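# Seat the small circuit board in the large board's connector

## Task

Insert the small circuit board into the connector on the large board and push it all the way in, until the two boards are parallel to each other. Then have both grippers release both boards.

## Robot and tools

Robot: two arms, left_arm and right_arm, each ending in a two-finger gripper. Base positions in the scene frame: left_arm (-0.008, +0.242, 0) m and right_arm (-0.042, -0.343, 0) m, each turned only slightly about z. A camera stand sits behind the arms. Loose objects may now and then get a small random shove.

Frames: the scene frame has its origin at table-top height, halfway between the nominal bases. +z points up, +x points out over the table, and left_arm is on the +y side; image left and right do not follow the arm names. Each arm reports its hand pose in its own base frame. Offsets in commands run along the axes of that arm's current Hand target. On a gripper, +z points along the fingers and the fingers close along y. end_effector_position is the point between the finger pads, about 5 mm back from the tips. Reported positions can be off by a few cm, more at long reach.

execute_actions(actions, cameras): actions is a list of actions. Each action is a table of up to 15 rows, one row per 1/30 s step; a short table repeats its last row. Every row is one flat list of 14 numbers in [-1, 1]: left dx, dy, dz, rx, ry, rz, opening, then the same seven for right. The six pose numbers are an offset from that arm's Hand target as it was when the action began, not from the previous row. 1.0 equals 0.6 m or 180 degrees, and rx, ry, rz form one rotation vector. A second action with the same offset moves the arm further again. Six zeros re-command the current Hand target. Opening is absolute: +1 fully open (0.070 m), -1 closed. A full close takes about 1 s. A 0 for opening is a real command, so resend the present opening to keep it. cameras: a list of names, ["all"], or []; by default images come only with an empty actions list.

move(target, speed, blend, opening_speed, grip_force, blocking, cameras): moves the grippers along straight paths. target is one 14-number row (same layout and scale as above) or a list of up to 15 such rows. Every row is an offset from the Hand targets at the start of the move, not from the row before. speed: top path speed in m/s, 0.002 to 2.2 (default 0.25), one value or one per target; turning is limited to twice that in rad/s. blend: corner rounding in m for lists; 0 stops at each target. opening_speed: how fast the opening changes per second on the -1..1 scale, 0.2 or more. grip_force: newtons per finger pad, 5 to 20, one value or one per arm; it stays set. blocking=false returns after about 0.5 s while the move continues. The first target's openings are sent at the start; later ones are applied on arrival. A move lasts 0.5 to 10 s and does not avoid obstacles. The "move:" result line gives the ending (done, off_target, moving, held, fault). limits=paced means the pose was clipped; limits=held means steps were withheld.

wait(seconds 0 to 10) lets time pass. stop() brakes a running move. zoom_image(camera, region [x0, y0, x1, y1] in pixels, at most 504 by 504) enlarges part of the latest image. finished_scene(scene: current scene number) ends the attempt for good. Call it only once the boards are fully mated and both are released, and put nothing after it in that reply.

Cameras: cam_high and cam_low are fixed, with poses in the scene frame. cam_left_wrist and cam_right_wrist ride on the wrists, with poses in their arm's base frame. All images are 896x504. The calibration may be off by a few mm or degrees.

Results: Hand target (the last commanded pose after clipping; the next offsets count from it), end_effector_position and quat, grip_measured (same scale as opening), Joint positions (the last one is the finger opening in m), joint torques (these include the arm's own weight and are noisy), tool commands, step readings and motor temperatures. The controller keeps commanded orientation within 32 degrees of the measured one each step. A gripper often stops short of its Hand target; to close the gap, send the remaining distance as an offset. Joint ranges in rad: waist +/-2.618, shoulder 0 to 3.14, elbow -2.967 to 0 (straight at -2.831), forearm roll +/-1.745, wrist pitch +/-1.22, wrist roll +/-2.094.

Gripping: at first contact, command roughly 0.05 below the grip_measured reading for a full-force hold, or less below for a lighter one.

Avoid: dropping parts, releasing a part that is still moving, and letting anything leave the table. Do not strike fixed or heavy objects. Fast moves and targets set far past the contact point push hard. An arm that meets resistance keeps pushing, so end it by commanding the target back toward or behind the gripper. Contact torque at a joint limit (21.6 N m for waist, shoulder and elbow; 7.52 N m for the three wrist joints, whose motors give only about 4 N m) stops that arm for 10 s. Avoid any contact between the two arms, including one gripper closing on the other's fingers. The clearance check blocks some of these commands but not all. Do not route a path close to an arm's own base, and avoid working with an arm nearly straight. Long pushing, holding or stretching heats the motors: a MOTOR HOT line appears at 65 °C, and at 80 °C that arm goes limp and drops whatever it holds.

Each tool is called as name(argument=value, ...) on one line, values as JSON.

## Session

execute_actions(actions=[])

zoom_image(camera="cam_high", region=[300, 240, 700, 440])

Scene clock: 0.00 s.
left_arm: end_effector_position=(+0.3249, +0.1040, +0.2178) grip_measured=+1.00 end_effector_quat_wxyz=(+0.456, -0.182, +0.871, +0.009) | right_arm: end_effector_position=(+0.4193, +0.5207, +0.3896) grip_measured=+1.00 end_effector_quat_wxyz=(+0.679, -0.145, +0.651, +0.307)
Joint positions: left_arm=[0.402 1.133 -0.767 -0.396 0.378 0.288 0.07] | right_arm=[1.011 2.271 -2.301 -1.573 0.364 1.736 0.07]
Joint torques (N m): no reading
Motor temperatures (°C): left_arm=[31 33 32 35 32 33] | right_arm=[31 36 33 35 34 37]
Hand target: left_arm +0.3249, +0.1040, +0.2178; +0.456, -0.182, +0.871, +0.009 | right_arm +0.4193, +0.5207, +0.3896; +0.679, -0.145, +0.651, +0.307
Tool commands: left_gripper/opening=+1.0 right_gripper/opening=+1.0
camera_calibration:
cam_left_wrist: T_world_to_cam=[[0.322795, -0.933397, 0.156757, -0.0446637], [-0.876106, -0.357336, -0.323649, 0.392001], [0.358109, -0.0328638, -0.933101, 0.207265], [0, 0, 0, 1]] pos_world=[0.283628, 0.105199, 0.327272]
cam_right_wrist: T_world_to_cam=[[0.592738, -0.777938, -0.208504, 0.234366], [-0.494237, -0.146931, -0.85682, 0.618486], [0.635918, 0.61092, -0.471578, -0.275946], [0, 0, 0, 1]] pos_world=[0.34224, 0.441778, 0.448667]

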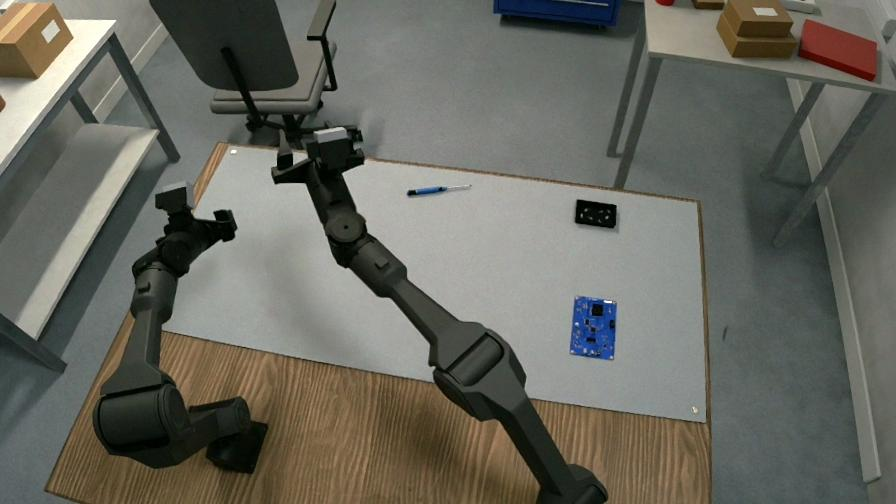

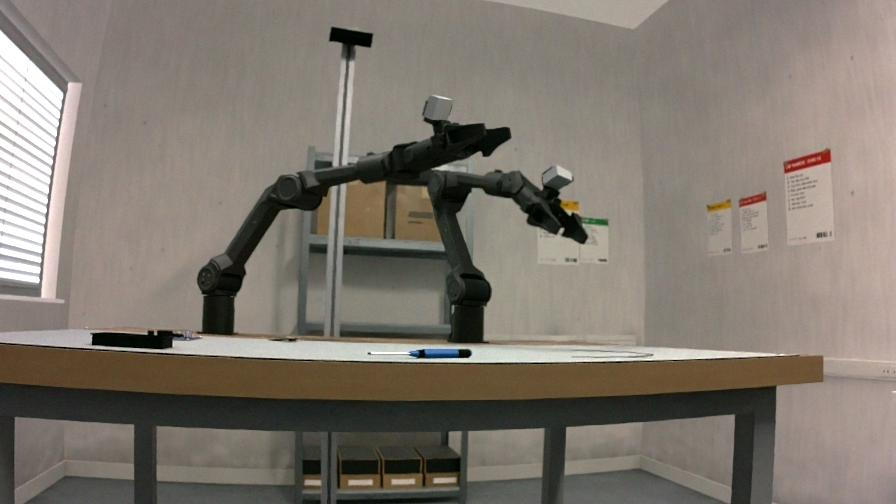

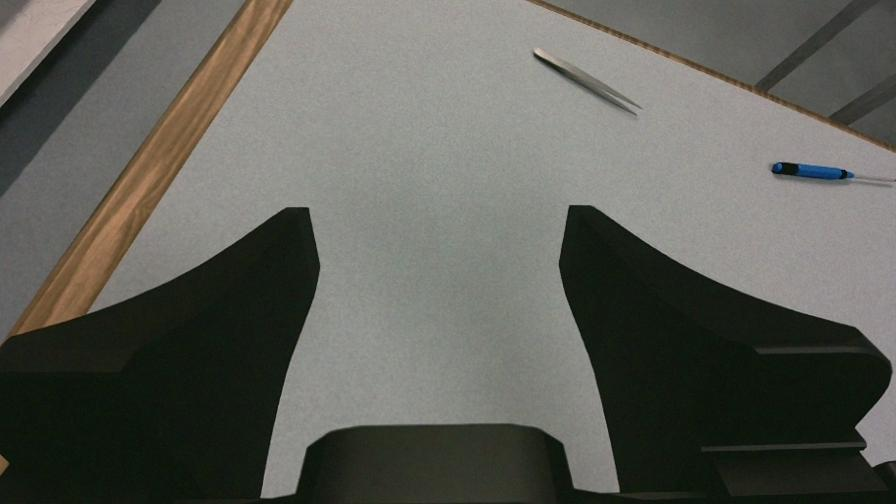

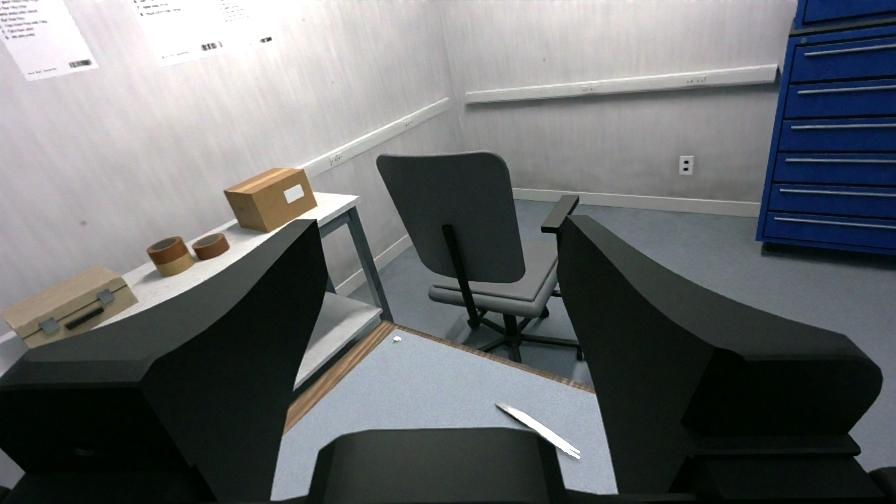

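Scaled by 1.260 from the camera's 896x504 image, which has a finer 1280x720 frame.

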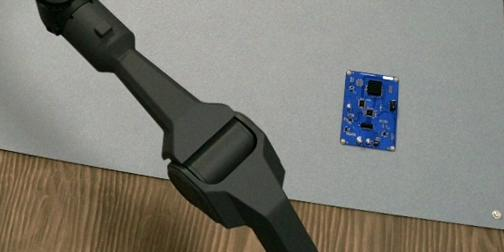

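move(target=[0,0,0,0,0,0,1,-0.1155,-0.469,-0.612,0.227,0.267,0.017,1], speed=0.3, cameras=["cam_high","cam_right_wrist"])

Scene clock: 2.80 s.
left_arm: end_effector_position=(+0.3249, +0.1040, +0.2178) grip_measured=+1.00 end_effector_quat_wxyz=(+0.456, -0.182, +0.871, +0.009) | right_arm: end_effector_position=(+0.3011, +0.0686, +0.3589) grip_measured=+1.00 end_effector_quat_wxyz=(+0.381, -0.004, +0.924, +0.011)
Joint positions: left_arm=[0.402 1.133 -0.767 -0.396 0.378 0.288 0.07] | right_arm=[0.412 1.203 -1.506 -0.28 1.228 0.397 0.07]
Joint torques (N m): left_arm=[-1.02 -2.48 -4.61 -0.1 -0.93 0.04] | right_arm=[0.43 -2.9 -5.75 -0.28 -0.5 0.06]
Hand target: left_arm +0.3249, +0.1040, +0.2178; +0.456, -0.182, +0.871, +0.009 | right_arm +0.3009, +0.0691, +0.3595; +0.360, +0.000, +0.933, +0.001
Off the commanded pose: left_arm 0.000 m, 0 deg | right_arm 0.001 m, 3 deg.
joint sent to its limit (right arm) — joint 5 (wrist pitch), upper limit. The joint targets are off in orientation, not in position.
move: off_target (right_arm)
camera_calibration:
cam_right_wrist: T_world_to_cam=[[0.00106685, -0.999963, -0.00857698, 0.0678775], [-0.98551, 0.000403415, -0.169615, 0.358437], [0.169613, 0.00863366, -0.985473, 0.427097], [0, 0, 0, 1]] pos_world=[0.28073, 0.064043, 0.482271]
Images, in order (width x height): cam_high 896x504, cam_right_wrist 896x504.

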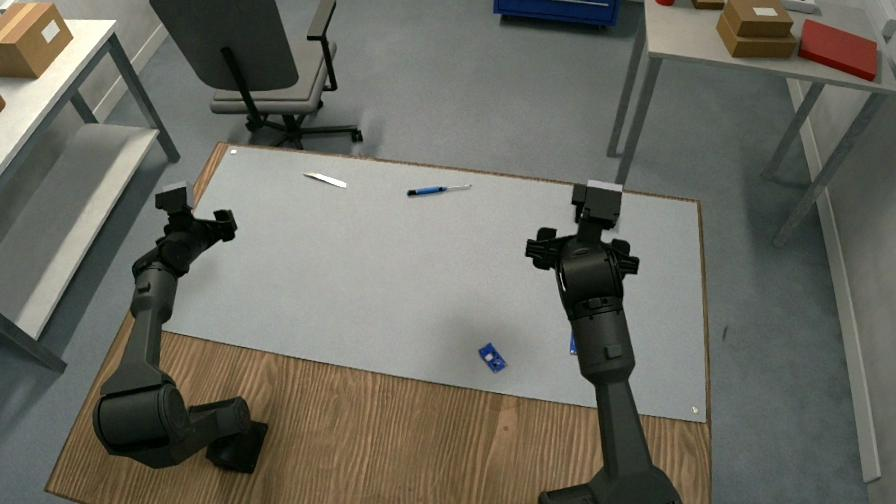

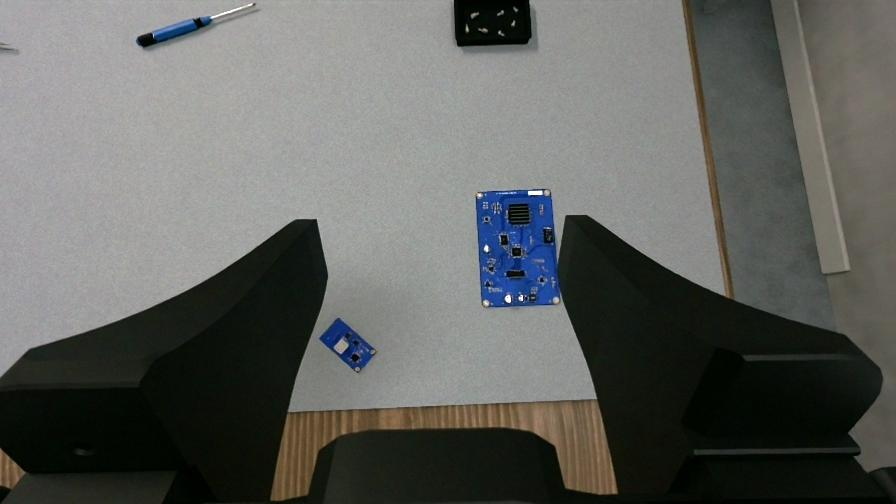

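Both visible.

zoom_image(camera="cam_right_wrist", region=[300, 300, 400, 390])

zoom_image(camera="cam_right_wrist", region=[460, 180, 580, 315])

Scaled by 5.040 from the camera's 896x504 image, which has a finer 1280x720 frame.

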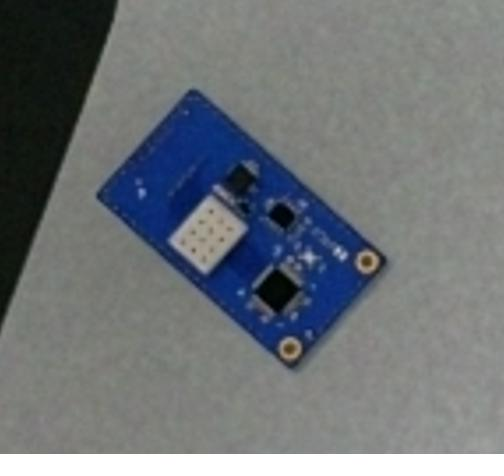

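Scaled by 3.733 from the camera's 896x504 image, which has a finer 1280x720 frame.

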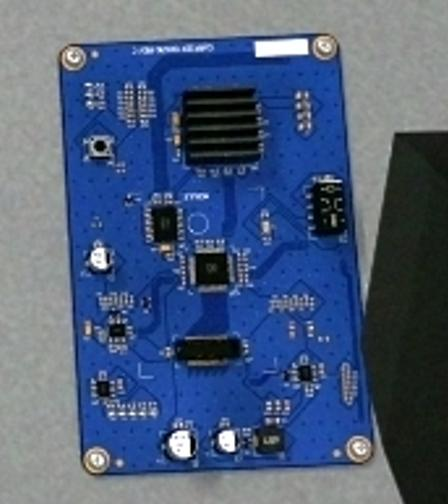

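move(target=[0,0,0,0,0,0,1,0.383,0.1727,0.3267,-0.098,0.22,-0.2565,1], speed=0.3, grip_force=15, cameras=["cam_right_wrist"])

Scene clock: 6.50 s.
left_arm: end_effector_position=(+0.3249, +0.1040, +0.2178) grip_measured=+1.00 end_effector_quat_wxyz=(+0.456, -0.182, +0.871, +0.009) | right_arm: end_effector_position=(+0.2621, +0.1729, +0.0597) grip_measured=+1.00 end_effector_quat_wxyz=(+0.000, -0.411, +0.912, -0.001)
Joint positions: left_arm=[0.402 1.133 -0.767 -0.396 0.378 0.288 0.07] | right_arm=[0.585 1.753 -1.115 -0.003 1.022 -0.26 0.07]
Joint torques (N m): left_arm=[-0.94 -2.45 -4.57 -0.13 -0.95 0.05] | right_arm=[-0.24 -8.26 -5.05 0 -0.04 0.05]
Hand target: left_arm +0.3249, +0.1040, +0.2178; +0.456, -0.182, +0.871, +0.009 | right_arm +0.2624, +0.1731, +0.0600; +0.001, -0.410, +0.912, -0.001
Off the commanded pose: left_arm 0.000 m, 0 deg | right_arm 0.001 m, 0 deg.
grip_force (N): 15, 15
move: done
camera_calibration:
cam_right_wrist: T_world_to_cam=[[0.746034, -0.665631, 0.0191929, -0.0850373], [-0.552468, -0.602597, 0.575896, 0.215526], [-0.371769, -0.440242, -0.817298, 0.347292], [0, 0, 0, 1]] pos_world=[0.311624, 0.226164, 0.161353]
Images, in order (width x height): cam_right_wrist 896x504.

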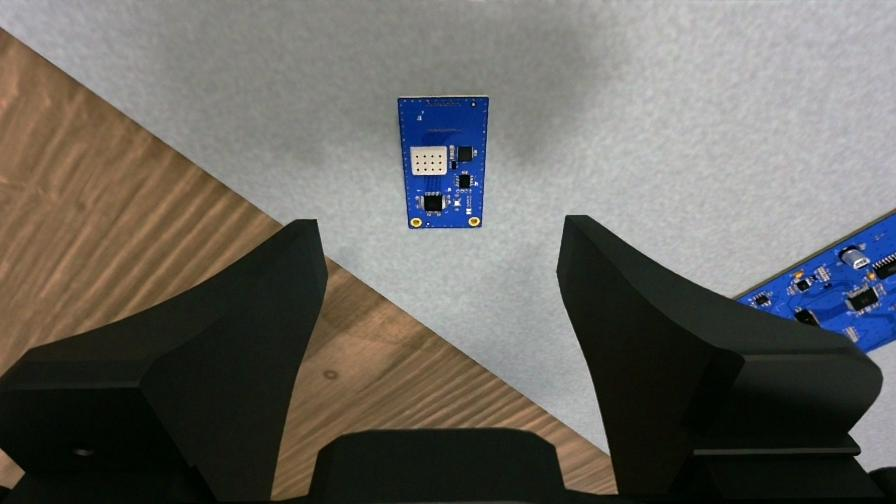

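move(target=[[0,0,0,0,0,0,1,0,0,0.076,0,0,0,1],[0,0,0,0,0,0,1,0,0,0.076,0,0,0,-0.35],[0,0,0,0,0,0,1,0,0,0.02,0,0,0,-0.35]], speed=[0.1,0.1,0.1], opening_speed=0.9, cameras=["cam_right_wrist"])

Scene clock: 10.00 s.
left_arm: end_effector_position=(+0.3249, +0.1040, +0.2178) grip_measured=+1.00 end_effector_quat_wxyz=(+0.456, -0.182, +0.871, +0.009) | right_arm: end_effector_position=(+0.2627, +0.1734, +0.0487) grip_measured=-0.15 end_effector_quat_wxyz=(+0.002, -0.410, +0.912, -0.001)
Joint positions: left_arm=[0.402 1.133 -0.767 -0.396 0.378 0.288 0.07] | right_arm=[0.585 1.77 -1.092 -0.003 0.976 -0.259 0.03]
Joint torques (N m): left_arm=[-0.94 -2.45 -4.61 -0.1 -0.93 0.03] | right_arm=[-0.31 -7.04 -3.56 0.12 -0.26 -0.03]
Hand target: left_arm +0.3249, +0.1040, +0.2178; +0.456, -0.182, +0.871, +0.009 | right_arm +0.2624, +0.1731, +0.0480; +0.001, -0.410, +0.912, -0.001
Off the commanded pose: left_arm 0.000 m, 0 deg | right_arm 0.001 m, 0 deg.
grip_force (N): 15, 15
move: done
camera_calibration:
cam_right_wrist: T_world_to_cam=[[0.745458, -0.666252, 0.0200202, -0.0848021], [-0.554705, -0.603436, 0.572858, 0.22337], [-0.369587, -0.438147, -0.81941, 0.33795], [0, 0, 0, 1]] pos_world=[0.312023, 0.226362, 0.150658]
Images, in order (width x height): cam_right_wrist 896x504.

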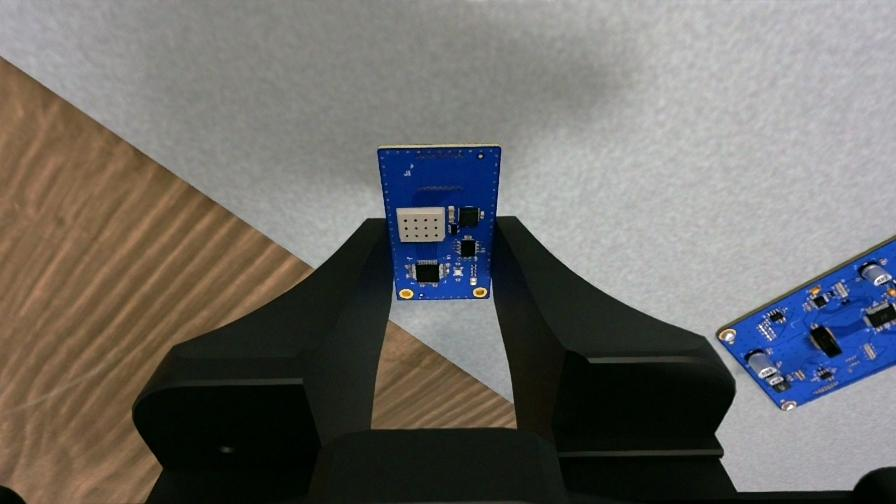

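move(target=[[0,0,0,0,0,0,1,0,0,0,0,0,-0.5,-0.35],[0,0,0,0,0,0,1,0,0,0.0565,0,0,-0.5,-0.35]], speed=[0.5,0.05])

move(target=[[0,0,0,0,0,0,1,0,0,0,0,0,0,0.8],[0,0,0,0,0,0,1,0,0,-0.08,0,0,0,0.8],[0,0,0,0,0,0,1,0.0,0,-0.08,0,0,0.5,0.8],[0,0,0,0,0,0,1,-0.0333,0,-0.08,0,0,0.998,0.8]], speed=[0.1,0.1,0.6,0.6], opening_speed=1.2, cameras=["cam_right_wrist","cam_high"])

Scene clock: 13.33 s.
left_arm: end_effector_position=(+0.3249, +0.1040, +0.2178) grip_measured=+1.00 end_effector_quat_wxyz=(+0.456, -0.182, +0.871, +0.009) | right_arm: end_effector_position=(+0.2625, +0.1731, +0.0140) grip_measured=-0.15 end_effector_quat_wxyz=(+0.000, +0.935, -0.355, +0.001)
Joint positions: left_arm=[0.402 1.133 -0.767 -0.396 0.378 0.288 0.07] | right_arm=[0.584 1.838 -1.028 -0.002 0.847 -1.83 0.03]
Joint torques (N m): left_arm=[-1 -2.6 -4.56 -0.11 -0.94 0.03] | right_arm=[-0.64 -6.93 -3.66 0 0.03 0]
Hand target: left_arm +0.3249, +0.1040, +0.2178; +0.456, -0.182, +0.871, +0.009 | right_arm +0.2625, +0.1730, +0.0141; +0.000, +0.935, -0.355, +0.001
Off the commanded pose: left_arm 0.000 m, 0 deg | right_arm 0.000 m, 0 deg.
grip_force (N): 15, 15
move: done

Scene clock: 18.83 s.
left_arm: end_effector_position=(+0.3249, +0.1040, +0.2178) grip_measured=+1.00 end_effector_quat_wxyz=(+0.456, -0.182, +0.871, +0.009) | right_arm: end_effector_position=(+0.2477, +0.1863, +0.0620) grip_measured=+0.80 end_effector_quat_wxyz=(+0.001, +0.352, +0.936, +0.000)
Joint positions: left_arm=[0.402 1.133 -0.767 -0.396 0.378 0.288 0.07] | right_arm=[0.647 1.734 -1.1 -0.003 1.023 1.368 0.063]
Joint torques (N m): left_arm=[-1.08 -2.66 -4.55 -0.08 -0.98 0.04] | right_arm=[0.22 -7.09 -4.93 0.1 0.04 -0.07]
Hand target: left_arm +0.3249, +0.1040, +0.2178; +0.456, -0.182, +0.871, +0.009 | right_arm +0.2475, +0.1864, +0.0621; +0.001, +0.352, +0.936, +0.000
Off the commanded pose: left_arm 0.000 m, 0 deg | right_arm 0.000 m, 0 deg.
grip_force (N): 15, 15
move: done
camera_calibration:
cam_right_wrist: T_world_to_cam=[[-0.661743, -0.749553, 0.0163018, 0.299039], [-0.60843, 0.549604, 0.572494, 0.013678], [-0.438074, 0.368925, -0.819747, 0.215628], [0, 0, 0, 1]] pos_world=[0.30067, 0.137077, 0.164055]
Images, in order (width x height): cam_high 896x504, cam_right_wrist 896x504.

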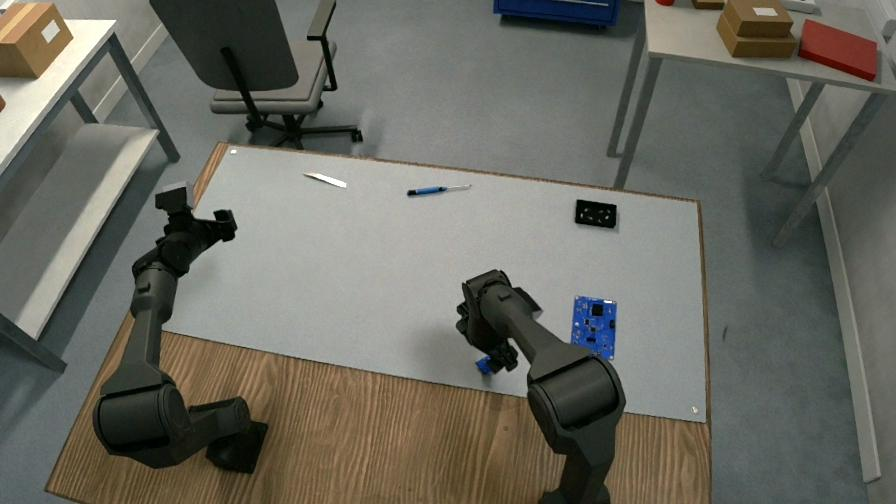

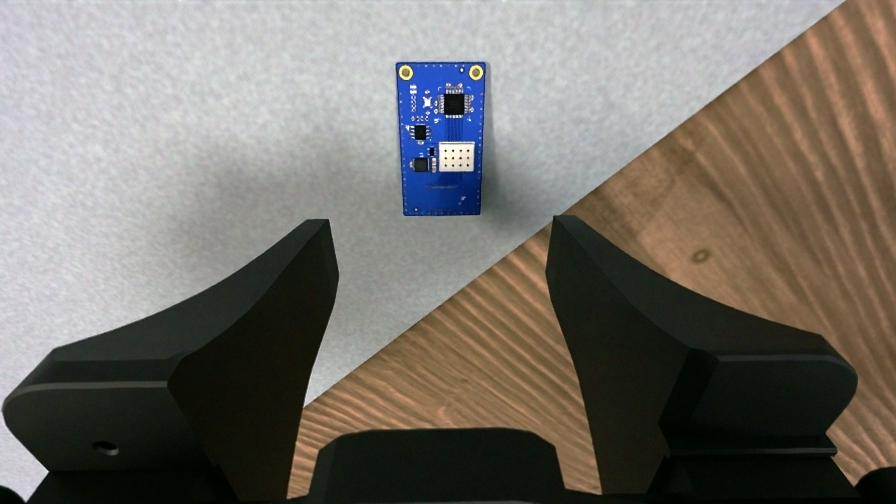

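move(target=[[0,0,0,0,0,0,1,0.02,0,0.0795,0,0,0,0.8],[0,0,0,0,0,0,1,0.02,0,0.0795,0,0,0,-0.35],[0,0,0,0,0,0,1,0.02,0,-0.03,0,-0.027,0,-0.35]], speed=[0.1,0.1,0.12], opening_speed=0.9, cameras=["cam_right_wrist","cam_low"])

zoom_image(camera="cam_right_wrist", region=[280, 30, 600, 330])

zoom_image(camera="cam_low", region=[220, 270, 370, 360])

Scene clock: 22.63 s.
left_arm: end_effector_position=(+0.3249, +0.1040, +0.2178) grip_measured=+1.00 end_effector_quat_wxyz=(+0.456, -0.182, +0.871, +0.009) | right_arm: end_effector_position=(+0.2386, +0.1944, +0.0807) grip_measured=-0.15 end_effector_quat_wxyz=(+0.041, +0.352, +0.935, -0.014)
Joint positions: left_arm=[0.402 1.133 -0.767 -0.396 0.378 0.288 0.07] | right_arm=[0.746 1.692 -1.122 -0.098 1.079 1.512 0.03]
Joint torques (N m): left_arm=[-1.05 -2.38 -4.51 -0.08 -0.94 0.03] | right_arm=[0.11 -6.3 -4.26 -0.01 -0.15 -0.08]
Hand target: left_arm +0.3249, +0.1040, +0.2178; +0.456, -0.182, +0.871, +0.009 | right_arm +0.2384, +0.1943, +0.0801; +0.041, +0.352, +0.935, -0.015
Off the commanded pose: left_arm 0.000 m, 0 deg | right_arm 0.001 m, 0 deg.
grip_force (N): 15, 15
move: done
camera_calibration:
cam_right_wrist: T_world_to_cam=[[-0.66313, -0.748358, 0.0148019, 0.299025], [-0.642797, 0.5795, 0.500991, 0.00121866], [-0.383498, 0.322707, -0.865326, 0.223611], [0, 0, 0, 1]] pos_world=[0.28483, 0.150911, 0.18846]
Images, in order (width x height): cam_low 896x504, cam_right_wrist 896x504.

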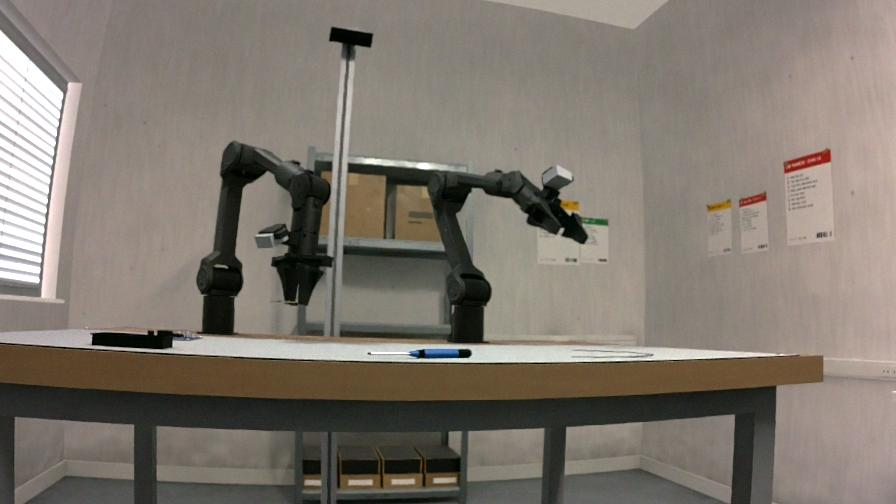

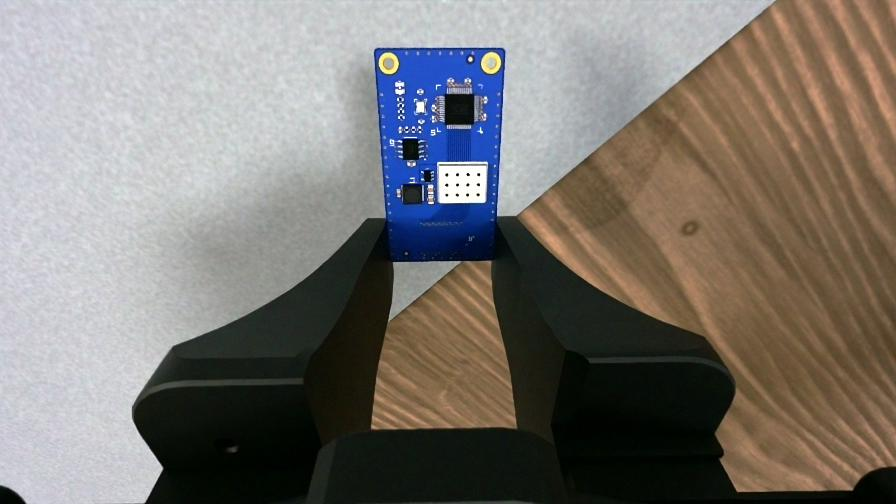

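Scaled by 1.575 from the camera's 896x504 image, which has a finer 1280x720 frame.

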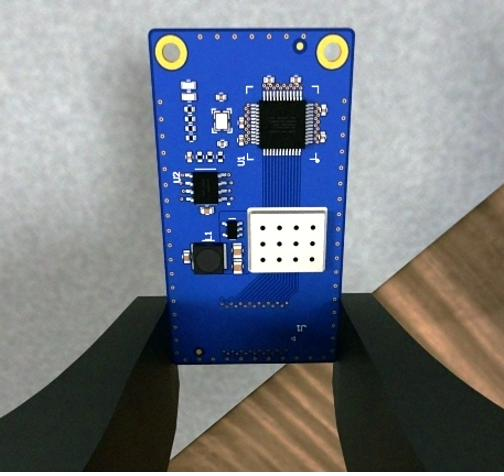

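Scaled by 3.360 from the camera's 896x504 image, which has a finer 1280x720 frame.

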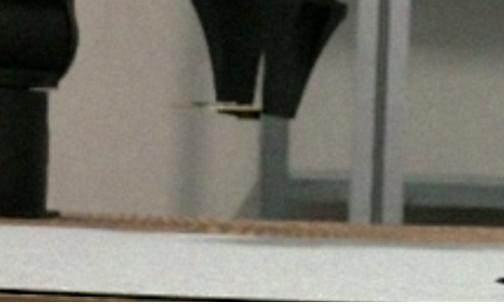

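move(target=[0,0,0,0,0,0,1,-0.3352,-0.1437,0.0712,-0.022,0,-0.249,-0.35], speed=0.25, cameras=["cam_right_wrist","cam_low"])

zoom_image(camera="cam_right_wrist", region=[280, 0, 600, 300])

zoom_image(camera="cam_low", region=[120, 290, 240, 360])

Scene clock: 25.50 s.
left_arm: end_effector_position=(+0.3249, +0.1040, +0.2178) grip_measured=+1.00 end_effector_quat_wxyz=(+0.456, -0.182, +0.871, +0.009) | right_arm: end_effector_position=(+0.3351, -0.0053, +0.0549) grip_measured=-0.15 end_effector_quat_wxyz=(+0.044, -0.032, +0.999, +0.002)
Joint positions: left_arm=[0.402 1.133 -0.767 -0.396 0.378 0.288 0.07] | right_arm=[-0.022 1.766 -1.11 0.011 0.914 -0.092 0.03]
Joint torques (N m): left_arm=[-0.83 -2.38 -4.44 -0.11 -0.96 0.04] | right_arm=[0.5 -7.79 -4.56 0.02 -0.06 0.05]
Hand target: left_arm +0.3249, +0.1040, +0.2178; +0.456, -0.182, +0.871, +0.009 | right_arm +0.3350, -0.0051, +0.0549; +0.044, -0.033, +0.999, +0.002
Off the commanded pose: left_arm 0.000 m, 0 deg | right_arm 0.000 m, 0 deg.
grip_force (N): 15, 15
move: done
camera_calibration:
cam_right_wrist: T_world_to_cam=[[0.0590931, -0.998133, 0.0154655, -0.0293211], [-0.864634, -0.0434342, 0.500521, 0.262937], [-0.498915, -0.0429494, -0.865586, 0.339554], [0, 0, 0, 1]] pos_world=[0.398485, -0.00326229, 0.162761]
Images, in order (width x height): cam_low 896x504, cam_right_wrist 896x504.

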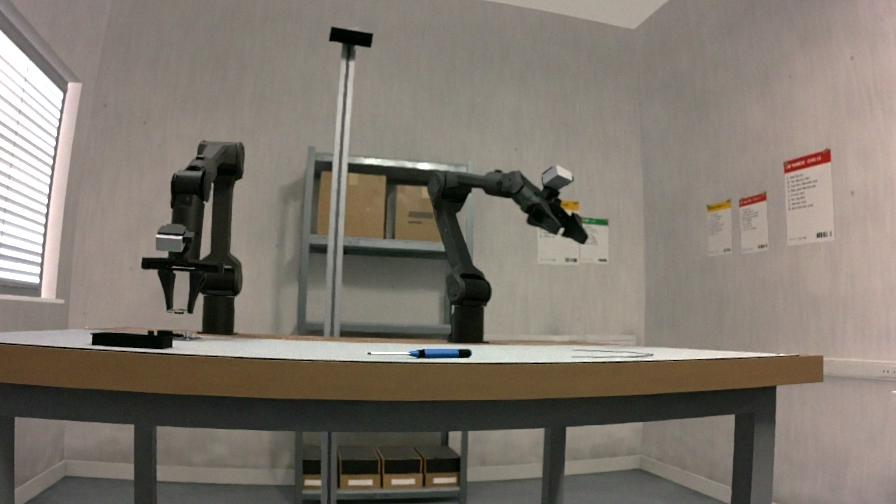

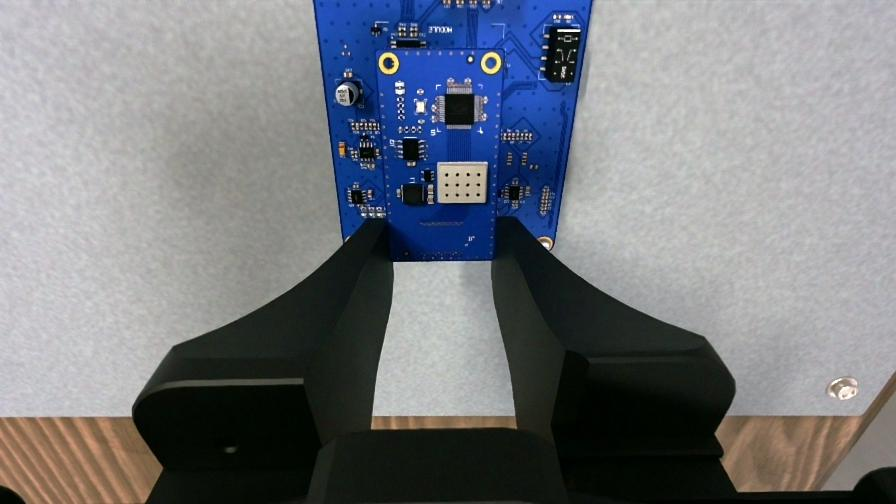

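Scaled by 1.575 from the camera's 896x504 image, which has a finer 1280x720 frame.

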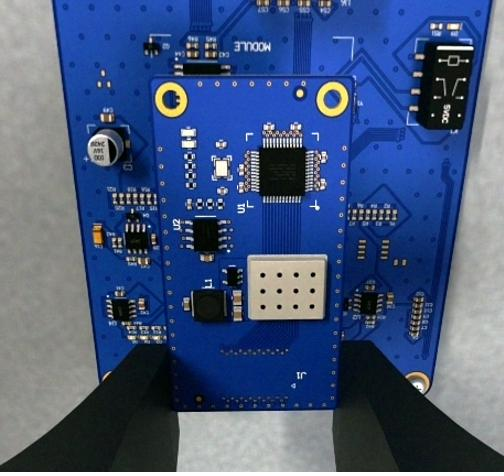

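Scaled by 4.200 from the camera's 896x504 image, which has a finer 1280x720 frame.

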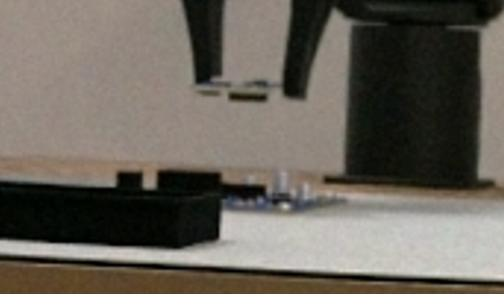

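move(target=[0,0,0,0,0,0,1,0.003,0,0.0448,0,0,0,-0.35], speed=0.1, cameras=["cam_right_wrist"])

zoom_image(camera="cam_right_wrist", region=[300, 0, 580, 260])

Scene clock: 26.97 s.
left_arm: end_effector_position=(+0.3249, +0.1040, +0.2178) grip_measured=+1.00 end_effector_quat_wxyz=(+0.456, -0.182, +0.871, +0.009) | right_arm: end_effector_position=(+0.3354, -0.0052, +0.0275) grip_measured=-0.15 end_effector_quat_wxyz=(+0.043, -0.033, +0.999, +0.002)
Joint positions: left_arm=[0.402 1.133 -0.767 -0.396 0.378 0.288 0.07] | right_arm=[-0.021 1.818 -1.059 0.011 0.812 -0.093 0.03]
Joint torques (N m): left_arm=[-0.96 -2.44 -4.45 -0.09 -0.94 0.03] | right_arm=[0.58 -8.65 -4.68 0.19 -0.09 -0.09]
Hand target: left_arm +0.3249, +0.1040, +0.2178; +0.456, -0.182, +0.871, +0.009 | right_arm +0.3356, -0.0050, +0.0280; +0.044, -0.033, +0.999, +0.002
Off the commanded pose: left_arm 0.000 m, 0 deg | right_arm 0.001 m, 0 deg.
grip_force (N): 15, 15
move: done
camera_calibration:
cam_right_wrist: T_world_to_cam=[[0.0599524, -0.998072, 0.0160734, -0.0291431], [-0.864049, -0.0438255, 0.501497, 0.276691], [-0.499825, -0.0439541, -0.86501, 0.316241], [0, 0, 0, 1]] pos_world=[0.398887, -0.00306076, 0.13526]
Images, in order (width x height): cam_right_wrist 896x504.

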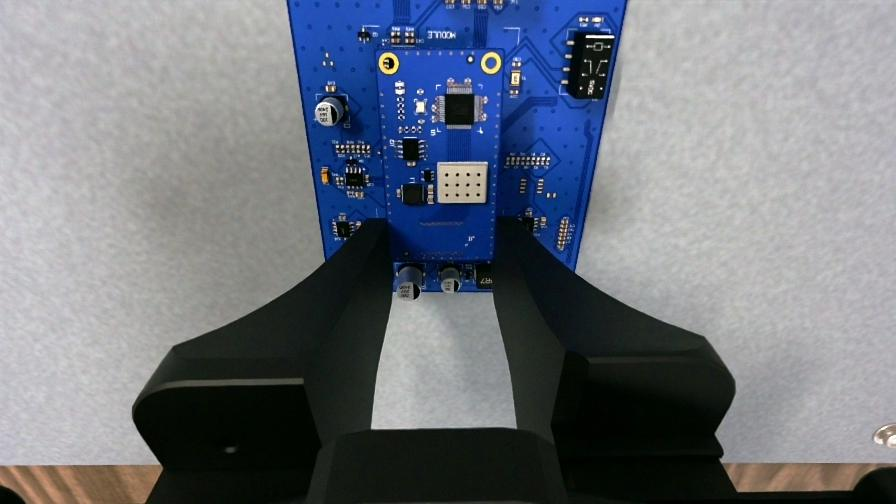

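Scaled by 1.800 from the camera's 896x504 image, which has a finer 1280x720 frame.

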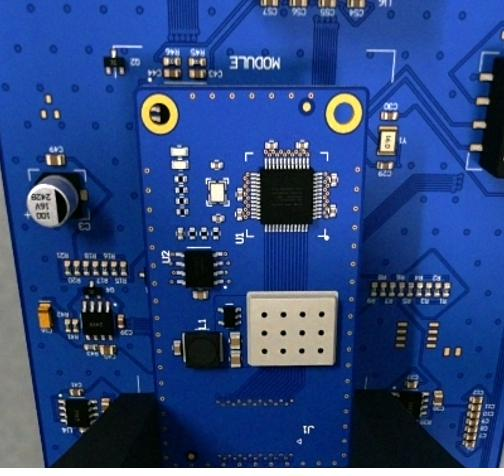

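move(target=[0,0,0,0,0,0,1,-0.0052,-0.001,0.0117,0,0,0.001,-0.35], speed=0.05, cameras=["cam_right_wrist","cam_low"])

zoom_image(camera="cam_right_wrist", region=[340, 0, 540, 300])

zoom_image(camera="cam_low", region=[300, 180, 600, 330])

Scene clock: 28.63 s.
left_arm: end_effector_position=(+0.3249, +0.1040, +0.2178) grip_measured=+1.00 end_effector_quat_wxyz=(+0.456, -0.182, +0.871, +0.009) | right_arm: end_effector_position=(+0.3392, -0.0051, +0.0212) grip_measured=-0.15 end_effector_quat_wxyz=(+0.043, -0.032, +0.999, +0.002)
Joint positions: left_arm=[0.402 1.133 -0.767 -0.396 0.378 0.288 0.07] | right_arm=[-0.021 1.842 -1.064 0.012 0.794 -0.092 0.03]
Joint torques (N m): left_arm=[-1.01 -2.48 -4.43 -0.07 -0.93 0.01] | right_arm=[-0.58 -7.87 -4.72 0.14 -0.21 0.06]
Hand target: left_arm +0.3249, +0.1040, +0.2178; +0.456, -0.182, +0.871, +0.009 | right_arm +0.3393, -0.0054, +0.0213; +0.044, -0.031, +0.999, +0.002
Off the commanded pose: left_arm 0.000 m, 0 deg | right_arm 0.000 m, 0 deg.
grip_force (N): 15, 15
move: done
camera_calibration:
cam_right_wrist: T_world_to_cam=[[0.058354, -0.998176, 0.0154892, -0.0286532], [-0.864163, -0.0427392, 0.501393, 0.283191], [-0.499816, -0.0426435, -0.865081, 0.312694], [0, 0, 0, 1]] pos_world=[0.402685, -0.0031632, 0.12896]
Images, in order (width x height): cam_low 896x504, cam_right_wrist 896x504.

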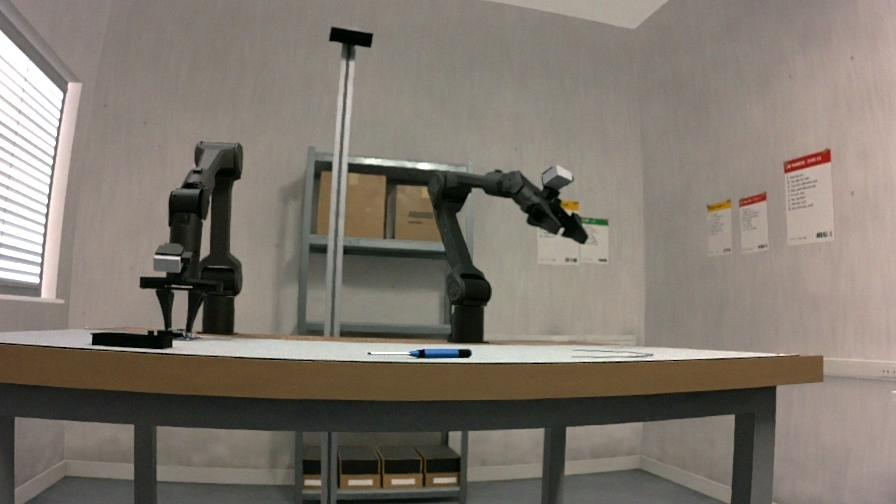

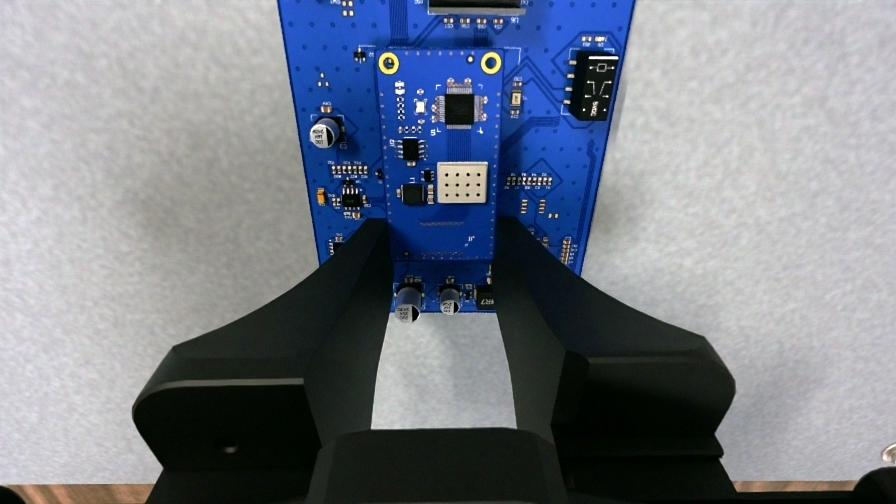

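Scaled by 1.680 from the camera's 896x504 image, which has a finer 1280x720 frame.

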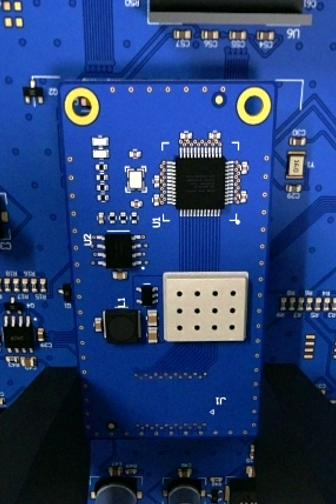

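Scaled by 1.680 from the camera's 896x504 image, which has a finer 1280x720 frame.

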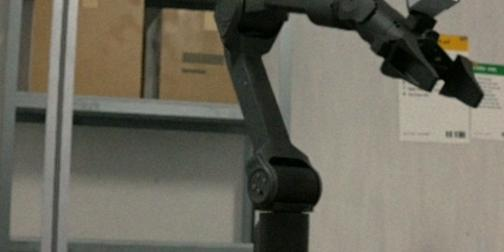

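move(target=[[0,0,0,0,0,0,1,0.0003,0.0005,0.0065,0,0,0,-0.35],[0,0,0,0,0,0,1,0.0014,0.0005,0.0175,0,0,0,-0.35]], speed=0.03, grip_force=20, blend=0.001, cameras=["cam_right_wrist"])

zoom_image(camera="cam_right_wrist", region=[340, 0, 540, 300])

Scene clock: 29.70 s.
left_arm: end_effector_position=(+0.3249, +0.1040, +0.2178) grip_measured=+1.00 end_effector_quat_wxyz=(+0.456, -0.182, +0.871, +0.009) | right_arm: end_effector_position=(+0.3398, -0.0044, +0.0132) grip_measured=-0.16 end_effector_quat_wxyz=(+0.046, -0.031, +0.998, +0.003)
Joint positions: left_arm=[0.402 1.133 -0.767 -0.396 0.378 0.288 0.07] | right_arm=[-0.02 1.857 -1.05 0.015 0.76 -0.091 0.029]
Joint torques (N m): left_arm=[-1.1 -2.49 -4.28 -0.14 -0.93 0.03] | right_arm=[-1.03 6.65 1.53 -0.79 -2.79 -0.11]
Hand target: left_arm +0.3249, +0.1040, +0.2178; +0.456, -0.182, +0.871, +0.009 | right_arm +0.3394, -0.0050, +0.0107; +0.044, -0.031, +0.999, +0.002
Off the commanded pose: left_arm 0.000 m, 0 deg | right_arm 0.003 m, 0 deg.
move: done
camera_calibration:
cam_right_wrist: T_world_to_cam=[[0.0560924, -0.998329, 0.0138751, -0.0271435], [-0.866357, -0.0417605, 0.497675, 0.288569], [-0.496264, -0.0399366, -0.867252, 0.304987], [0, 0, 0, 1]] pos_world=[0.40288, -0.00286726, 0.121263]
Images, in order (width x height): cam_right_wrist 896x504.

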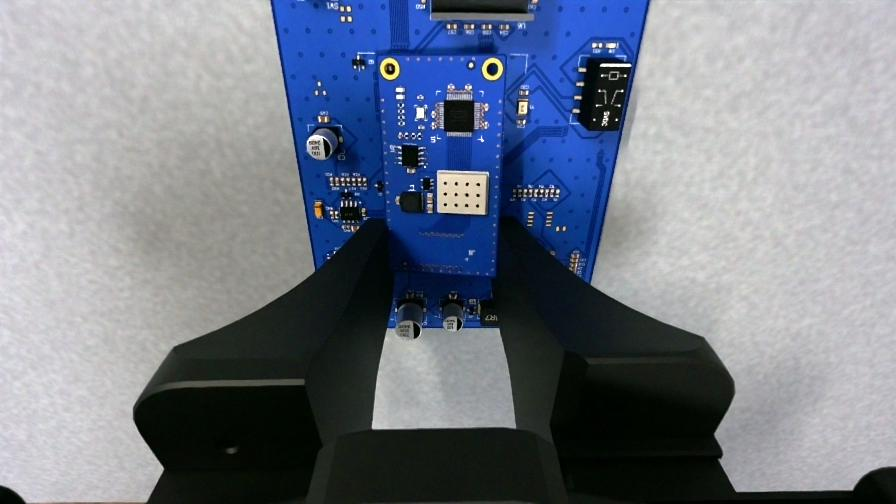

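Scaled by 1.680 from the camera's 896x504 image, which has a finer 1280x720 frame.

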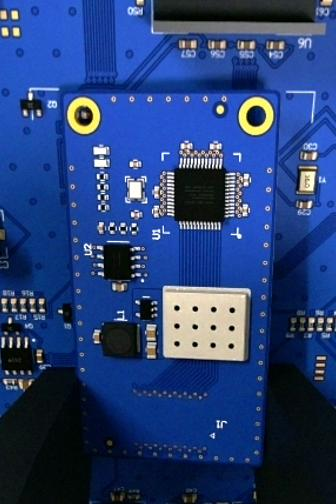

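move(target=[[0,0,0,0,0,0,1,0,0,-0.0042,0,0,0,-0.35],[0,0,0,0,0,0,1,0,0,-0.0045,0,0,0,0.15],[0,0,0,0,0,0,1,-0.01,0,-0.05,0,0,0,0.15],[0,0,0,0,0,0,1,-0.01,0,-0.05,0,0.027,0,-1]], speed=0.15, cameras=["cam_right_wrist"])

zoom_image(camera="cam_right_wrist", region=[300, 0, 580, 320])

Scene clock: 33.33 s.
left_arm: end_effector_position=(+0.3249, +0.1040, +0.2178) grip_measured=+1.00 end_effector_quat_wxyz=(+0.456, -0.182, +0.871, +0.009) | right_arm: end_effector_position=(+0.3427, -0.0051, +0.0410) grip_measured=-1.00 end_effector_quat_wxyz=(+0.001, -0.031, +1.000, +0.001)
Joint positions: left_arm=[0.402 1.133 -0.767 -0.396 0.378 0.288 0.07] | right_arm=[-0.016 1.871 -1.206 0.002 0.991 -0.079 0]
Joint torques (N m): left_arm=[-0.84 -2.34 -4.49 -0.11 -0.96 0.02] | right_arm=[0.56 -9.43 -3.86 0.01 -0.24 -0.04]
Hand target: left_arm +0.3249, +0.1040, +0.2178; +0.456, -0.182, +0.871, +0.009 | right_arm +0.3427, -0.0049, +0.0411; +0.001, -0.031, +1.000, +0.001
Off the commanded pose: left_arm 0.000 m, 0 deg | right_arm 0.000 m, 0 deg.
move: done
camera_calibration:
cam_right_wrist: T_world_to_cam=[[0.0586924, -0.998152, 0.0157293, -0.0292644], [-0.81856, -0.0391012, 0.573088, 0.257703], [-0.571414, -0.0465113, -0.819343, 0.354161], [0, 0, 0, 1]] pos_world=[0.415036, -0.00266133, 0.142954]
Images, in order (width x height): cam_right_wrist 896x504.

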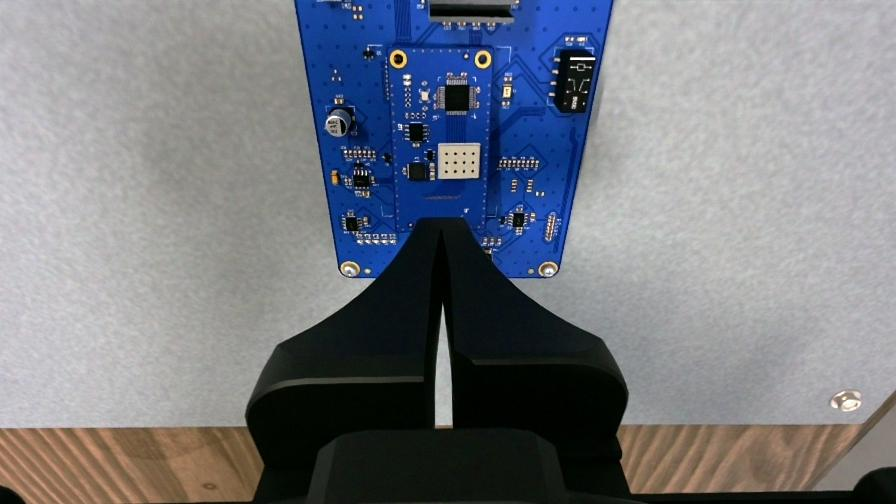

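Scaled by 1.575 from the camera's 896x504 image, which has a finer 1280x720 frame.

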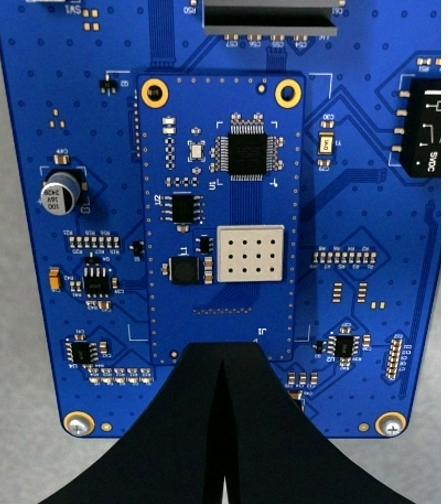

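move(target=[[0,0,0,0,0,0,1,0,0,0.028,0,0,0,-1],[0,0,0,0,0,0,1,0,0,0.046,0,0,0,-1]], speed=[0.12,0.025], blend=0.001)

move(target=[0,0,0,0,0,0,1,0,0,-0.09,0,0,0,-1], cameras=["cam_right_wrist"])

zoom_image(camera="cam_right_wrist", region=[340, 30, 580, 270])

Scene clock: 34.73 s.
left_arm: end_effector_position=(+0.3249, +0.1040, +0.2178) grip_measured=+1.00 end_effector_quat_wxyz=(+0.456, -0.182, +0.871, +0.009) | right_arm: end_effector_position=(+0.3420, -0.0051, +0.0205) grip_measured=-1.00 end_effector_quat_wxyz=(+0.004, -0.031, +1.000, +0.001)
Joint positions: left_arm=[0.402 1.133 -0.767 -0.396 0.378 0.288 0.07] | right_arm=[-0.016 1.901 -1.158 0.002 0.906 -0.079 0]
Joint torques (N m): left_arm=[-0.92 -2.67 -4.81 -0.07 -0.95 0.04] | right_arm=[0.66 13.91 5.3 0.14 -3.62 -0.08]
Hand target: left_arm +0.3249, +0.1040, +0.2178; +0.456, -0.182, +0.871, +0.009 | right_arm +0.3428, -0.0048, +0.0135; +0.001, -0.031, +1.000, +0.001
Off the commanded pose: left_arm 0.000 m, 0 deg | right_arm 0.007 m, 0 deg.
move: off_target (right_arm)

Scene clock: 35.47 s.
left_arm: end_effector_position=(+0.3249, +0.1040, +0.2178) grip_measured=+1.00 end_effector_quat_wxyz=(+0.456, -0.182, +0.871, +0.009) | right_arm: end_effector_position=(+0.3425, -0.0050, +0.0669) grip_measured=-1.00 end_effector_quat_wxyz=(+0.000, -0.031, +1.000, +0.001)
Joint positions: left_arm=[0.402 1.133 -0.767 -0.396 0.378 0.288 0.07] | right_arm=[-0.016 1.833 -1.262 0.002 1.087 -0.079 0]
Joint torques (N m): left_arm=[-0.9 -2.31 -4.63 -0.11 -0.95 0.05] | right_arm=[0.3 -8.88 -4.1 0.06 -0.23 0.01]
Hand target: left_arm +0.3249, +0.1040, +0.2178; +0.456, -0.182, +0.871, +0.009 | right_arm +0.3427, -0.0049, +0.0675; +0.001, -0.031, +1.000, +0.001
Off the commanded pose: left_arm 0.000 m, 0 deg | right_arm 0.001 m, 0 deg.
move: done
camera_calibration:
cam_right_wrist: T_world_to_cam=[[0.0588827, -0.998144, 0.0155282, -0.0297151], [-0.817721, -0.0393051, 0.574271, 0.24237], [-0.572595, -0.0465123, -0.818518, 0.37565], [0, 0, 0, 1]] pos_world=[0.415036, -0.00266117, 0.168752]
Images, in order (width x height): cam_right_wrist 896x504.

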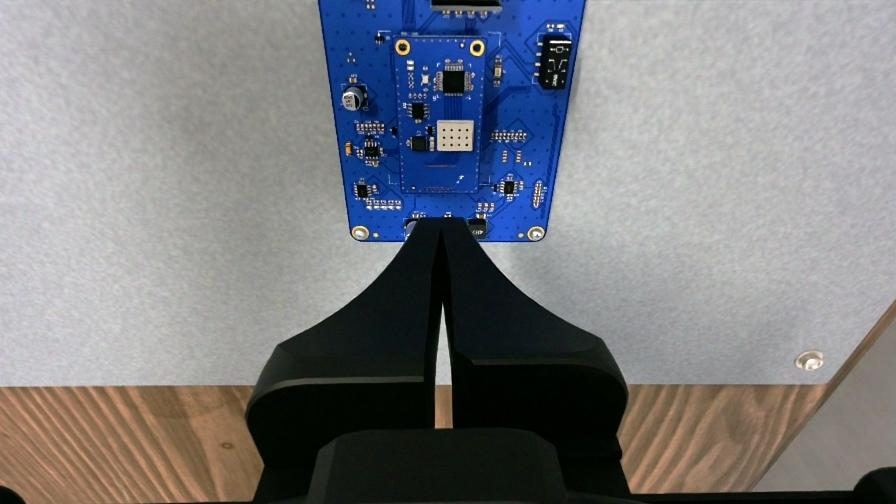

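Scaled by 2.100 from the camera's 896x504 image, which has a finer 1280x720 frame.

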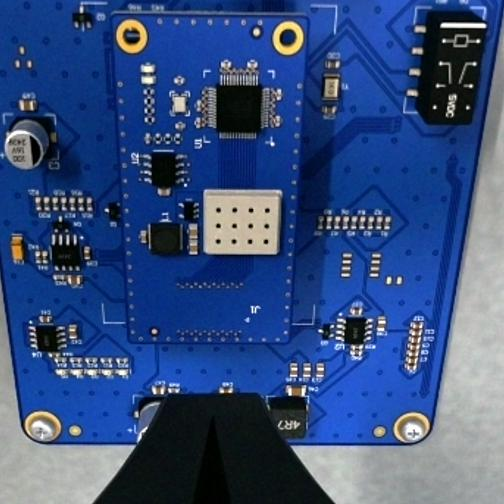

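finished_scene(scene=3)

The scene is finished: the task was done.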